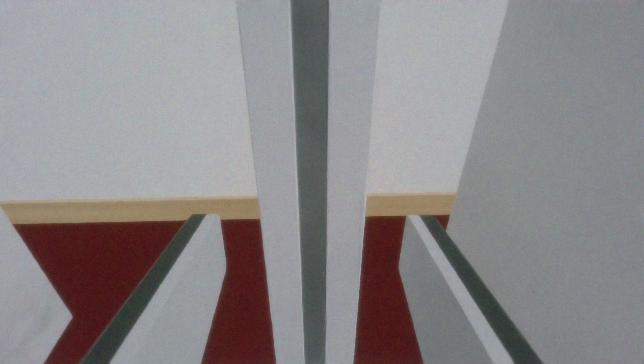

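Scene clock: 771.83 s.
Joint torques (N m): left_arm=[-13.08 5.65 1.41 -9.22 -0.26 -2.12 -0.06] | right_arm=[12.65 -4.25 -2.65 -4.5 0.33 -1.12 -0.22]
External joint torques (N m): left_arm=[-0.33 0.43 0.41 0.43 -0.41 -0.35 -0.08] | right_arm=[-1.52 -0.16 1 -0.4 0.25 -0.1 -0.24]
Wrist force (N): left_arm=[-0.8 -5.6 -4.5] | right_arm=[-7.8 -2.2 -11.7]
Wrist torque (N m): left_arm=[-0.02 -0.25 0.21] | right_arm=[-0.13 -0.63 -0.36]
Wrist force, peak (N): left_arm=[-1.4 -6.5 -4.6] | right_arm=[-8.0 -2.0 -11.8]
move: done
base_odometry: x=+0.226 y=+0.589 heading=+0.000
lidar_m: 0.65 0.65 0.98 4.71 1.89 1.37 1.30 1.34 1.82 4.77 0.67 0.64
base_status: not commanded
joint_positions: torso_squat_rad=+1.100 torso_shift_rad=+0.200 torso_pitch_rad=+0.600 torso_yaw_rad=+0.000 left_shoulder_pitch_rad=-0.778 left_shoulder_roll_rad=+0.194 left_shoulder_yaw_rad=+0.233 left_elbow_rad=-1.224 left_forearm_roll_rad=-0.241 left_wrist_pitch_rad=-0.071 left_hand_roll_rad=-1.236 left_gripper_m=+0.054 right_shoulder_pitch_rad=+1.200 right_shoulder_roll_rad=-0.150 right_shoulder_yaw_rad=+0.014 right_elbow_rad=-2.300 right_forearm_roll_rad=+0.030 right_wrist_pitch_rad=-0.021 right_hand_roll_rad=+0.014 right_gripper_m=+0.100 head_pan_rad=+0.100 head_tilt_rad=+0.300
joint_status: all done
wheel_motors_off: 0
motor_effort: left_wheel=+14(15) right_wheel=-1(3)
chest: x=+0.0099 y=+0.0003 z=+0.8471 quat_wxyz=(+0.955, +0.000, +0.296, +0.000)
left_hand: x=+0.6078 y=+0.2547 z=+0.5470 quat_wxyz=(+0.527, +0.472, -0.472, -0.527)
left_hand_status: reached (checked arc, planned for 0.6 s): 0 mm and 0.1 deg off.
right_hand: x=+0.0029 y=-0.3472 z=+0.5248 quat_wxyz=(+0.949, -0.158, -0.267, +0.063)
left_wrist_camera: T_world_to_cam=[[-0.0322634, -0.999167, 0.0249816, 0.259895], [-0.569005, -0.002187, -0.822331, 0.828216], [0.821701, -0.0407459, -0.56846, -0.0992286], [0, 0, 0, 1]] pos_world=[0.56118, 0.257447, 0.618168]

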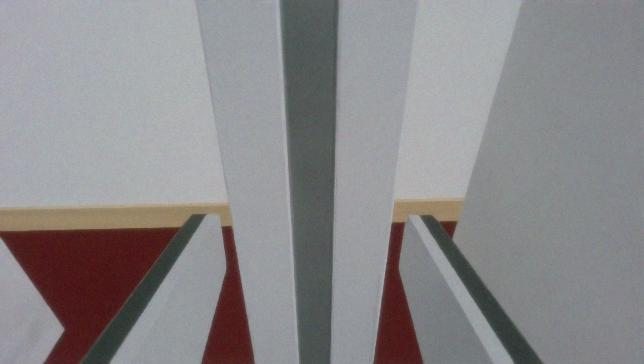

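Scene clock: 772.77 s.
Joint torques (N m): left_arm=[-13.42 5.73 1.2 -9.61 -0.45 -2.14 -0.04] | right_arm=[13.02 -4.61 -3.17 -4.27 0.21 -1.09 -0.24]
External joint torques (N m): left_arm=[-0.67 0.51 0.19 0.04 -0.6 -0.38 -0.06] | right_arm=[-1.15 -0.51 0.48 -0.17 0.12 -0.07 -0.26]
Wrist force (N): left_arm=[0.7 -5.0 -3.9] | right_arm=[-7.9 -2.4 -11.6]
Wrist torque (N m): left_arm=[-0.16 -0.28 0.89] | right_arm=[-0.11 -0.64 -0.35]
Wrist force, peak (N): left_arm=[-1.1 -6.0 -4.3] | right_arm=[-7.8 -2.1 -12.0]
move: off_target
base_odometry: x=+0.226 y=+0.589 heading=+0.000
lidar_m: 0.66 0.63 0.98 4.71 1.89 1.37 1.30 1.35 1.82 4.76 0.67 0.65
base_status: not commanded
joint_positions: torso_squat_rad=+1.100 torso_shift_rad=+0.200 torso_pitch_rad=+0.600 torso_yaw_rad=+0.000 left_shoulder_pitch_rad=-0.778 left_shoulder_roll_rad=+0.194 left_shoulder_yaw_rad=+0.233 left_elbow_rad=-1.224 left_forearm_roll_rad=-0.241 left_wrist_pitch_rad=-0.071 left_hand_roll_rad=-1.236 left_gripper_m=+0.031 right_shoulder_pitch_rad=+1.200 right_shoulder_roll_rad=-0.150 right_shoulder_yaw_rad=+0.014 right_elbow_rad=-2.300 right_forearm_roll_rad=+0.030 right_wrist_pitch_rad=-0.021 right_hand_roll_rad=+0.014 right_gripper_m=+0.100 head_pan_rad=+0.100 head_tilt_rad=+0.300
joint_status: left_gripper_m off_target (ended at +0.031, target +0.015)
wheel_motors_off: 0
motor_effort: left_wheel=+14(15) right_wheel=+3(3)
chest: x=+0.0099 y=+0.0003 z=+0.8471 quat_wxyz=(+0.955, +0.000, +0.296, +0.000)
left_hand: x=+0.6078 y=+0.2547 z=+0.5470 quat_wxyz=(+0.527, +0.472, -0.472, -0.527)
right_hand: x=+0.0029 y=-0.3472 z=+0.5248 quat_wxyz=(+0.949, -0.158, -0.267, +0.063)
left_wrist_camera: T_world_to_cam=[[-0.0322655, -0.999167, 0.0249818, 0.259896], [-0.568936, -0.00218935, -0.822379, 0.828208], [0.821748, -0.0407475, -0.568392, -0.0992968], [0, 0, 0, 1]] pos_world=[0.56118, 0.257447, 0.618168]

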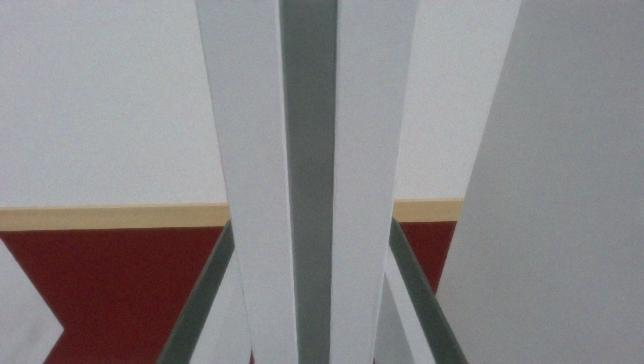

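Scene clock: 774.10 s.
Joint torques (N m): left_arm=[-17.32 7.87 0.65 -14.36 0.11 -4.28 0.52] | right_arm=[12.81 -4.79 -2.66 -4.73 0.49 -1.16 -0.29]
External joint torques (N m): left_arm=[-4.91 2.54 -0.91 -4.48 0.05 -2.53 0.51] | right_arm=[-1.36 -0.7 0.99 -0.63 0.4 -0.14 -0.31]
Wrist force (N): left_arm=[-0.4 -15.0 -5.9] | right_arm=[-7.7 -2.1 -11.8]
Wrist torque (N m): left_arm=[-0.12 -0.21 0.21] | right_arm=[-0.15 -0.61 -0.35]
Wrist force, peak (N): left_arm=[-1.3 -16.6 -5.6] | right_arm=[-8.0 -2.3 -11.8]
move: done
base_odometry: x=+0.226 y=+0.589 heading=+0.000
lidar_m: 0.66 0.64 0.98 4.73 1.90 1.36 1.30 1.35 1.82 4.76 0.65 0.64
base_status: not commanded
joint_positions: torso_squat_rad=+1.100 torso_shift_rad=+0.200 torso_pitch_rad=+0.600 torso_yaw_rad=+0.000 left_shoulder_pitch_rad=-0.735 left_shoulder_roll_rad=+0.226 left_shoulder_yaw_rad=+0.185 left_elbow_rad=-1.394 left_forearm_roll_rad=-0.221 left_wrist_pitch_rad=+0.069 left_hand_roll_rad=-1.207 left_gripper_m=+0.031 right_shoulder_pitch_rad=+1.200 right_shoulder_roll_rad=-0.150 right_shoulder_yaw_rad=+0.014 right_elbow_rad=-2.300 right_forearm_roll_rad=+0.030 right_wrist_pitch_rad=-0.021 right_hand_roll_rad=+0.014 right_gripper_m=+0.100 head_pan_rad=+0.100 head_tilt_rad=+0.300
joint_status: all done
wheel_motors_off: 0
motor_effort: left_wheel=+14(15) right_wheel=+2(3)
chest: x=+0.0099 y=+0.0003 z=+0.8470 quat_wxyz=(+0.955, +0.000, +0.296, +0.000)
left_hand: x=+0.6063 y=+0.2550 z=+0.5783 quat_wxyz=(+0.527, +0.472, -0.471, -0.526)
left_hand_status: reached (checked arc, planned for 1.0 s): 2 mm and 0.1 deg off.
right_hand: x=+0.0029 y=-0.3472 z=+0.5247 quat_wxyz=(+0.949, -0.158, -0.266, +0.063)
left_wrist_camera: T_world_to_cam=[[-0.0305835, -0.999229, 0.0246149, 0.25848], [-0.569607, -0.00281285, -0.821912, 0.853385], [0.821348, -0.0391578, -0.569082, -0.0800867], [0, 0, 0, 1]] pos_world=[0.559779, 0.257545, 0.649469]

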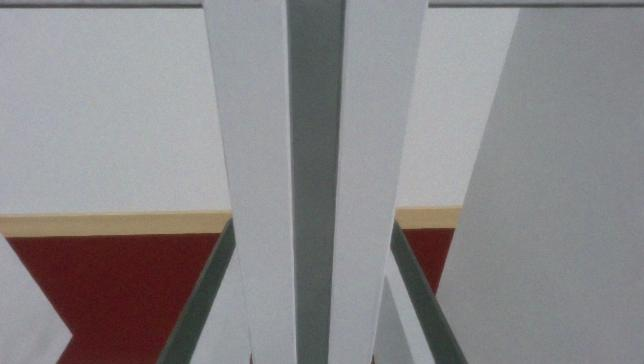

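Scene clock: 775.83 s.
Joint torques (N m): left_arm=[-13.97 3.4 0.72 -14.58 0.31 -3.89 -0.34] | right_arm=[13.42 -4.14 -2.79 -4.63 0.25 -0.95 -0.1]
External joint torques (N m): left_arm=[-4.86 -0.51 -0.99 -4.52 0.32 -2.1 -0.36] | right_arm=[-0.76 -0.05 0.86 -0.53 0.16 0.07 -0.13]
Wrist force (N): left_arm=[-0.3 -14.4 -5.5] | right_arm=[-7.9 -2.1 -11.7]
Wrist torque (N m): left_arm=[-0.14 -0.21 0.20] | right_arm=[-0.14 -0.65 -0.36]
Wrist force, peak (N): left_arm=[-1.2 -16.0 -6.1] | right_arm=[-7.9 -2.4 -11.8]
move: done
base_odometry: x=+0.226 y=+0.589 heading=+0.000
lidar_m: 0.65 0.58 0.98 4.73 1.88 1.37 1.30 1.33 1.82 4.76 0.67 0.63
base_status: not commanded
joint_positions: torso_squat_rad=+1.100 torso_shift_rad=+0.200 torso_pitch_rad=+0.600 torso_yaw_rad=+0.000 left_shoulder_pitch_rad=-0.520 left_shoulder_roll_rad=+0.197 left_shoulder_yaw_rad=+0.133 left_elbow_rad=-1.718 left_forearm_roll_rad=-0.209 left_wrist_pitch_rad=+0.176 left_hand_roll_rad=-1.213 left_gripper_m=+0.031 right_shoulder_pitch_rad=+1.200 right_shoulder_roll_rad=-0.150 right_shoulder_yaw_rad=+0.014 right_elbow_rad=-2.300 right_forearm_roll_rad=+0.030 right_wrist_pitch_rad=-0.021 right_hand_roll_rad=+0.014 right_gripper_m=+0.100 head_pan_rad=+0.100 head_tilt_rad=+0.300
joint_status: all done
wheel_motors_off: 0
motor_effort: left_wheel=+14(15) right_wheel=+3(4)
chest: x=+0.0099 y=+0.0003 z=+0.8470 quat_wxyz=(+0.955, +0.000, +0.296, +0.000)
left_hand: x=+0.5504 y=+0.2498 z=+0.5985 quat_wxyz=(+0.526, +0.473, -0.473, -0.525)
left_hand_status: reached (checked arc, planned for 1.4 s): 2 mm and 0.2 deg off.
right_hand: x=+0.0029 y=-0.3472 z=+0.5247 quat_wxyz=(+0.949, -0.158, -0.266, +0.063)
head_camera: T_world_to_cam=[[0.0260586, -0.998956, -0.0375301, 0.0398369], [-0.75325, 0.00506076, -0.657714, 0.820559], [0.657217, 0.0454087, -0.752332, 0.600608], [0, 0, 0, 1]] pos_world=[0.222319, 0.00836982, 0.993045]

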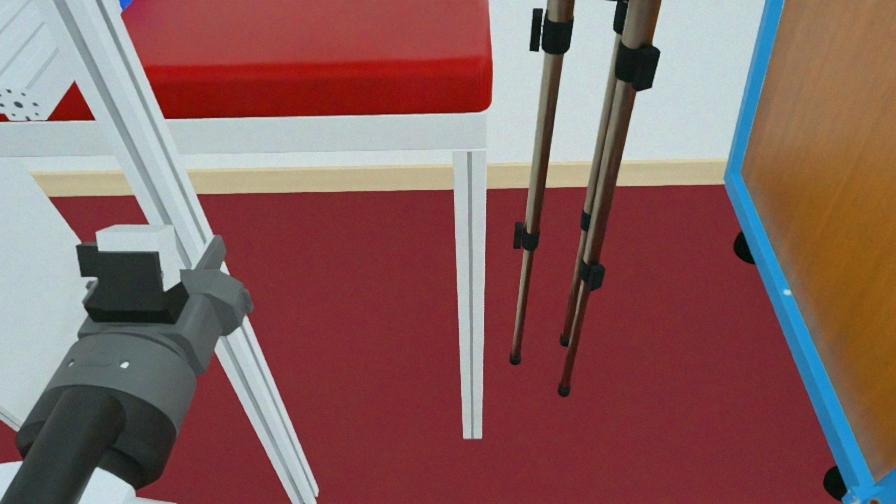

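Scene clock: 777.83 s.
Joint torques (N m): left_arm=[-10.8 1.51 0.45 -13.87 -0.82 -4.05 -0.13] | right_arm=[13.18 -4.47 -2.81 -4.82 0.23 -1.04 -0.23]
External joint torques (N m): left_arm=[-4.12 -0.42 -0.75 -3.94 -0.66 -2.16 -0.14] | right_arm=[-1 -0.37 0.84 -0.71 0.14 -0.02 -0.25]
Wrist force (N): left_arm=[-0.8 -14.7 -5.7] | right_arm=[-7.6 -2.0 -11.8]
Wrist torque (N m): left_arm=[-0.28 -0.24 0.25] | right_arm=[-0.15 -0.61 -0.35]
Wrist force, peak (N): left_arm=[-0.5 -16.2 -6.4] | right_arm=[-7.9 -2.3 -12.1]
move: done
base_odometry: x=-0.015 y=+0.589 heading=-0.001
lidar_m: 0.89 0.52 2.10 4.43 1.54 1.13 1.05 1.10 1.48 3.91 1.00 0.84
base_status: done (sent for 0.97 of 0.97 s)
joint_positions: torso_squat_rad=+1.100 torso_shift_rad=+0.200 torso_pitch_rad=+0.600 torso_yaw_rad=+0.000 left_shoulder_pitch_rad=-0.366 left_shoulder_roll_rad=+0.152 left_shoulder_yaw_rad=+0.044 left_elbow_rad=-2.154 left_forearm_roll_rad=-0.215 left_wrist_pitch_rad=+0.467 left_hand_roll_rad=-1.261 left_gripper_m=+0.031 right_shoulder_pitch_rad=+1.200 right_shoulder_roll_rad=-0.150 right_shoulder_yaw_rad=+0.014 right_elbow_rad=-2.300 right_forearm_roll_rad=+0.030 right_wrist_pitch_rad=-0.021 right_hand_roll_rad=+0.014 right_gripper_m=+0.100 head_pan_rad=+0.100 head_tilt_rad=+0.300
joint_status: all done
wheel_motors_off: 0
motor_effort: left_wheel=-4(31) right_wheel=+11(38)
chest: x=+0.0099 y=+0.0003 z=+0.8470 quat_wxyz=(+0.955, +0.000, +0.296, +0.000)
left_hand: x=+0.4994 y=+0.2207 z=+0.6677 quat_wxyz=(+0.527, +0.472, -0.471, -0.527)
right_hand: x=+0.0029 y=-0.3472 z=+0.5247 quat_wxyz=(+0.949, -0.158, -0.266, +0.063)
head_camera: T_world_to_cam=[[0.0260561, -0.998956, -0.0375277, 0.0398313], [-0.753293, 0.00505805, -0.657665, 0.820455], [0.657168, 0.0454056, -0.752375, 0.600586], [0, 0, 0, 1]] pos_world=[0.222319, 0.00836982, 0.992945]

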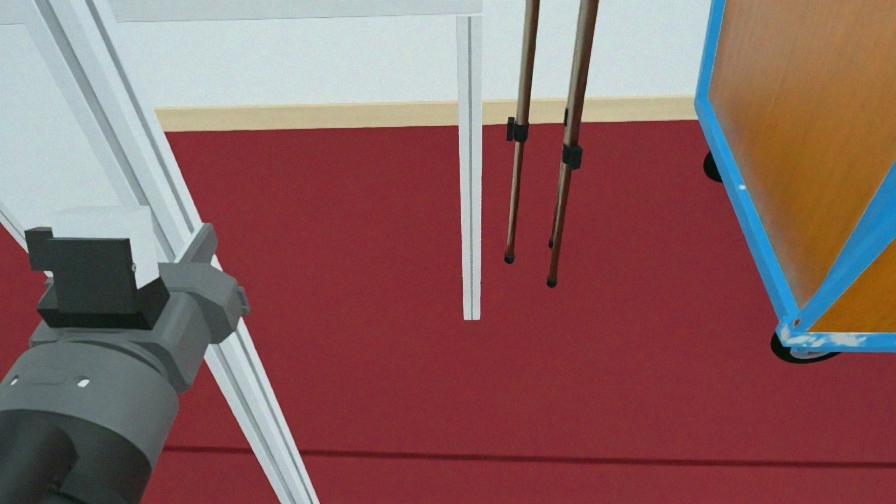

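Call:
{"op": "move", "data": {
  "base": {"turn_rad_s": 0.5157, "for_s": 2.6},
  "cameras": []
}}

Call:
{"op": "move", "data": {
  "base": {"x_m_s": -0.3, "for_s": 4.134},
  "joints": {"left_shoulder_pitch_rad": -0.485, "left_shoulder_roll_rad": 0.0, "left_shoulder_yaw_rad": 0.188, "left_elbow_rad": -2.169, "left_forearm_roll_rad": 0.091, "left_wrist_pitch_rad": 0.454, "left_hand_roll_rad": -0.116},
  "min_time_s": 3.5,
  "cameras": ["left_wrist_camera"]
}}

Call:
{"op": "move", "data": {
  "base": {"turn_rad_s": -0.5155, "for_s": 2.6},
  "joints": {"torso_squat_rad": 0.5, "torso_pitch_rad": 0.87, "torso_shift_rad": 0.184, "left_shoulder_pitch_rad": -0.694, "left_shoulder_roll_rad": 0.165, "left_shoulder_yaw_rad": -0.304, "left_elbow_rad": -2.145, "left_forearm_roll_rad": -0.595, "left_wrist_pitch_rad": 0.974, "left_hand_roll_rad": 0.599, "head_pan_rad": 0.0, "head_tilt_rad": -0.2},
  "min_time_s": 3,
  "cameras": ["head_camera", "left_wrist_camera"]
}}

Scene clock: 787.57 s.
Joint torques (N m): left_arm=[-11.22 1.24 1.2 -14.13 -0.68 -4.29 -0.36] | right_arm=[13.21 -4.39 -2.58 -4.92 0.15 -1.13 -0.38]
External joint torques (N m): left_arm=[-4.55 -0.69 -0.01 -4.2 -0.52 -2.51 -0.37] | right_arm=[-0.96 -0.3 1.07 -0.81 0.07 -0.11 -0.41]
Wrist force (N): left_arm=[-0.8 -15.0 -5.6] | right_arm=[-7.7 -2.2 -11.7]
Wrist torque (N m): left_arm=[-0.14 -0.24 0.19] | right_arm=[-0.14 -0.62 -0.36]
Wrist force, peak (N): left_arm=[-0.6 -15.2 -5.8] | right_arm=[-7.9 -2.0 -12.1]
move: done
base_odometry: x=-0.016 y=+0.589 heading=+1.339
lidar_m: 3.17 0.53 1.22 1.07 1.08 1.25 2.22 1.36 0.82 0.90 1.40 1.15
base_status: done (sent for 2.6 of 2.6 s)
joint_positions: torso_squat_rad=+1.100 torso_shift_rad=+0.200 torso_pitch_rad=+0.600 torso_yaw_rad=+0.000 left_shoulder_pitch_rad=-0.366 left_shoulder_roll_rad=+0.152 left_shoulder_yaw_rad=+0.044 left_elbow_rad=-2.154 left_forearm_roll_rad=-0.215 left_wrist_pitch_rad=+0.467 left_hand_roll_rad=-1.261 left_gripper_m=+0.031 right_shoulder_pitch_rad=+1.200 right_shoulder_roll_rad=-0.150 right_shoulder_yaw_rad=+0.014 right_elbow_rad=-2.300 right_forearm_roll_rad=+0.030 right_wrist_pitch_rad=-0.021 right_hand_roll_rad=+0.014 right_gripper_m=+0.100 head_pan_rad=+0.100 head_tilt_rad=+0.300
joint_status: not commanded
wheel_motors_off: 0
motor_effort: left_wheel=+2(32) right_wheel=+15(42)
chest: x=+0.0099 y=+0.0003 z=+0.8470 quat_wxyz=(+0.955, +0.000, +0.296, +0.000)
left_hand: x=+0.4994 y=+0.2207 z=+0.6677 quat_wxyz=(+0.527, +0.472, -0.471, -0.527)
right_hand: x=+0.0029 y=-0.3472 z=+0.5247 quat_wxyz=(+0.949, -0.158, -0.266, +0.063)

Scene clock: 792.93 s.
Joint torques (N m): left_arm=[-13.19 0.99 -0.16 -13.96 0.21 -4.12 0.27] | right_arm=[13.1 -4.27 -2.86 -5.08 0.42 -1.16 -0.13]
External joint torques (N m): left_arm=[-5.04 -0.28 0.18 -4.21 0.12 -2.27 0.33] | right_arm=[-1.07 -0.17 0.8 -0.98 0.33 -0.14 -0.15]
Wrist force (N): left_arm=[-16.5 -0.5 -3.7] | right_arm=[-7.8 -2.2 -11.8]
Wrist torque (N m): left_arm=[-0.15 -0.49 0.39] | right_arm=[-0.13 -0.63 -0.35]
Wrist force, peak (N): left_arm=[-17.6 -0.2 -3.8] | right_arm=[-8.0 -2.1 -12.0]
move: done
base_odometry: x=-0.299 y=-0.618 heading=+1.340
lidar_m: 3.72 1.49 0.88 0.77 0.77 0.91 1.60 3.54 2.05 0.99 0.99 1.17
base_status: done (sent for 4.13 of 4.13 s)
joint_positions: torso_squat_rad=+1.100 torso_shift_rad=+0.200 torso_pitch_rad=+0.600 torso_yaw_rad=+0.000 left_shoulder_pitch_rad=-0.484 left_shoulder_roll_rad=+0.000 left_shoulder_yaw_rad=+0.188 left_elbow_rad=-2.168 left_forearm_roll_rad=+0.091 left_wrist_pitch_rad=+0.455 left_hand_roll_rad=-0.116 left_gripper_m=+0.030 right_shoulder_pitch_rad=+1.200 right_shoulder_roll_rad=-0.150 right_shoulder_yaw_rad=+0.014 right_elbow_rad=-2.300 right_forearm_roll_rad=+0.030 right_wrist_pitch_rad=-0.021 right_hand_roll_rad=+0.014 right_gripper_m=+0.100 head_pan_rad=+0.100 head_tilt_rad=+0.300
joint_status: all done
wheel_motors_off: 0
motor_effort: left_wheel=+8(36) right_wheel=-4(34)
chest: x=+0.0099 y=+0.0003 z=+0.8470 quat_wxyz=(+0.955, +0.000, +0.296, +0.000)
left_hand: x=+0.5196 y=+0.2203 z=+0.7177 quat_wxyz=(+0.708, -0.002, -0.706, -0.003)
right_hand: x=+0.0029 y=-0.3472 z=+0.5247 quat_wxyz=(+0.949, -0.158, -0.266, +0.063)
left_wrist_camera: T_world_to_cam=[[-0.0308054, 0.0198456, 0.999328, -0.706205], [-0.481635, -0.876368, 0.00255678, 0.473434], [0.87583, -0.481233, 0.0365552, -0.296557], [0, 0, 0, 1]] pos_world=[0.466001, 0.286204, 0.715361]

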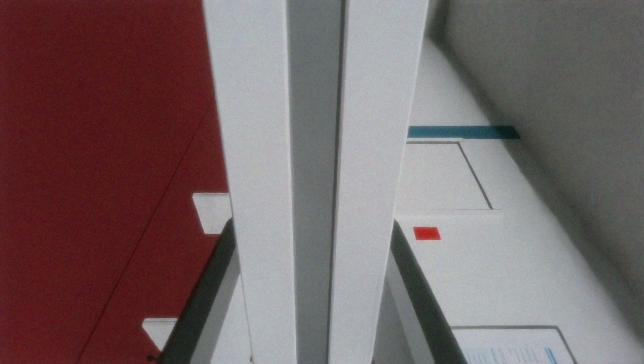

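Scene clock: 796.90 s.
Joint torques (N m): left_arm=[-11.85 -0.61 -0.9 -13.16 -2.31 -2.89 0.46] | right_arm=[13.86 -4.27 -2.67 -1.65 0.28 -0.59 -0.27]
External joint torques (N m): left_arm=[-4.67 1.02 -0.87 -3.62 -1.57 -1.49 0.5] | right_arm=[-1.77 -0.42 0.84 -0.28 0.26 -0.06 -0.28]
Wrist force (N): left_arm=[-15.2 0.0 -10.2] | right_arm=[-6.1 -2.2 -12.6]
Wrist torque (N m): left_arm=[-0.37 -0.46 0.35] | right_arm=[-0.14 -0.52 -0.36]
Wrist force, peak (N): left_arm=[-15.6 0.8 -9.9] | right_arm=[-8.0 -2.3 -12.3]
move: done
base_odometry: x=-0.299 y=-0.619 heading=+0.001
lidar_m: 0.98 1.02 1.69 3.15 1.11 0.80 0.74 0.77 1.06 2.80 2.58 1.02
base_status: done (sent for 2.6 of 2.6 s)
joint_positions: torso_squat_rad=+0.500 torso_shift_rad=+0.184 torso_pitch_rad=+0.871 torso_yaw_rad=+0.000 left_shoulder_pitch_rad=-0.693 left_shoulder_roll_rad=+0.165 left_shoulder_yaw_rad=-0.304 left_elbow_rad=-2.144 left_forearm_roll_rad=-0.595 left_wrist_pitch_rad=+0.974 left_hand_roll_rad=+0.599 left_gripper_m=+0.030 right_shoulder_pitch_rad=+1.200 right_shoulder_roll_rad=-0.150 right_shoulder_yaw_rad=+0.014 right_elbow_rad=-2.300 right_forearm_roll_rad=+0.030 right_wrist_pitch_rad=-0.021 right_hand_roll_rad=+0.014 right_gripper_m=+0.100 head_pan_rad=+0.000 head_tilt_rad=-0.200
joint_status: all done
wheel_motors_off: 0
motor_effort: left_wheel=+12(40) right_wheel=-1(32)
chest: x=+0.1212 y=+0.0003 z=+1.0838 quat_wxyz=(+0.907, +0.000, +0.422, +0.000)
left_hand: x=+0.5794 y=+0.1037 z=+0.8185 quat_wxyz=(+0.851, +0.001, -0.525, +0.000)
right_hand: x=+0.0283 y=-0.3472 z=+0.7751 quat_wxyz=(+0.976, -0.149, -0.136, +0.084)
head_camera: T_world_to_cam=[[-0.0588778, -0.99825, 0.0054544, 0.0164694], [-0.58219, 0.0298987, -0.812503, 1.19629], [0.810918, -0.0510139, -0.582932, 0.404549], [0, 0, 0, 1]] pos_world=[0.369384, 0.00131053, 1.20773]
left_wrist_camera: T_world_to_cam=[[0.416685, 0.020098, 0.908829, -0.987947], [-0.423301, -0.880462, 0.213548, 0.193723], [0.804481, -0.47369, -0.358368, -0.0448078], [0, 0, 0, 1]] pos_world=[0.529712, 0.169196, 0.840448]

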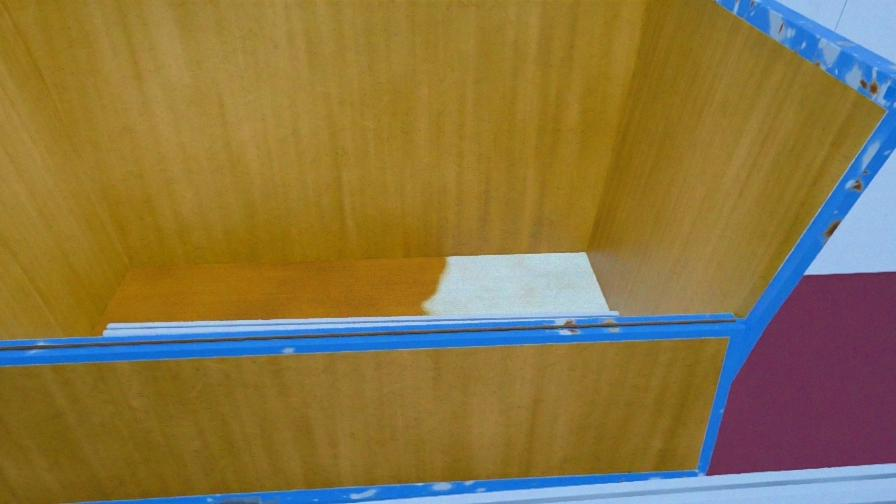

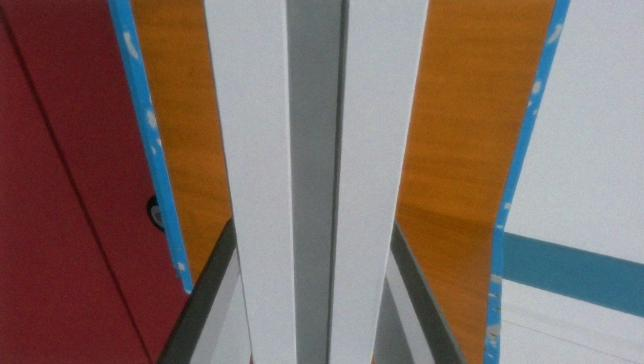

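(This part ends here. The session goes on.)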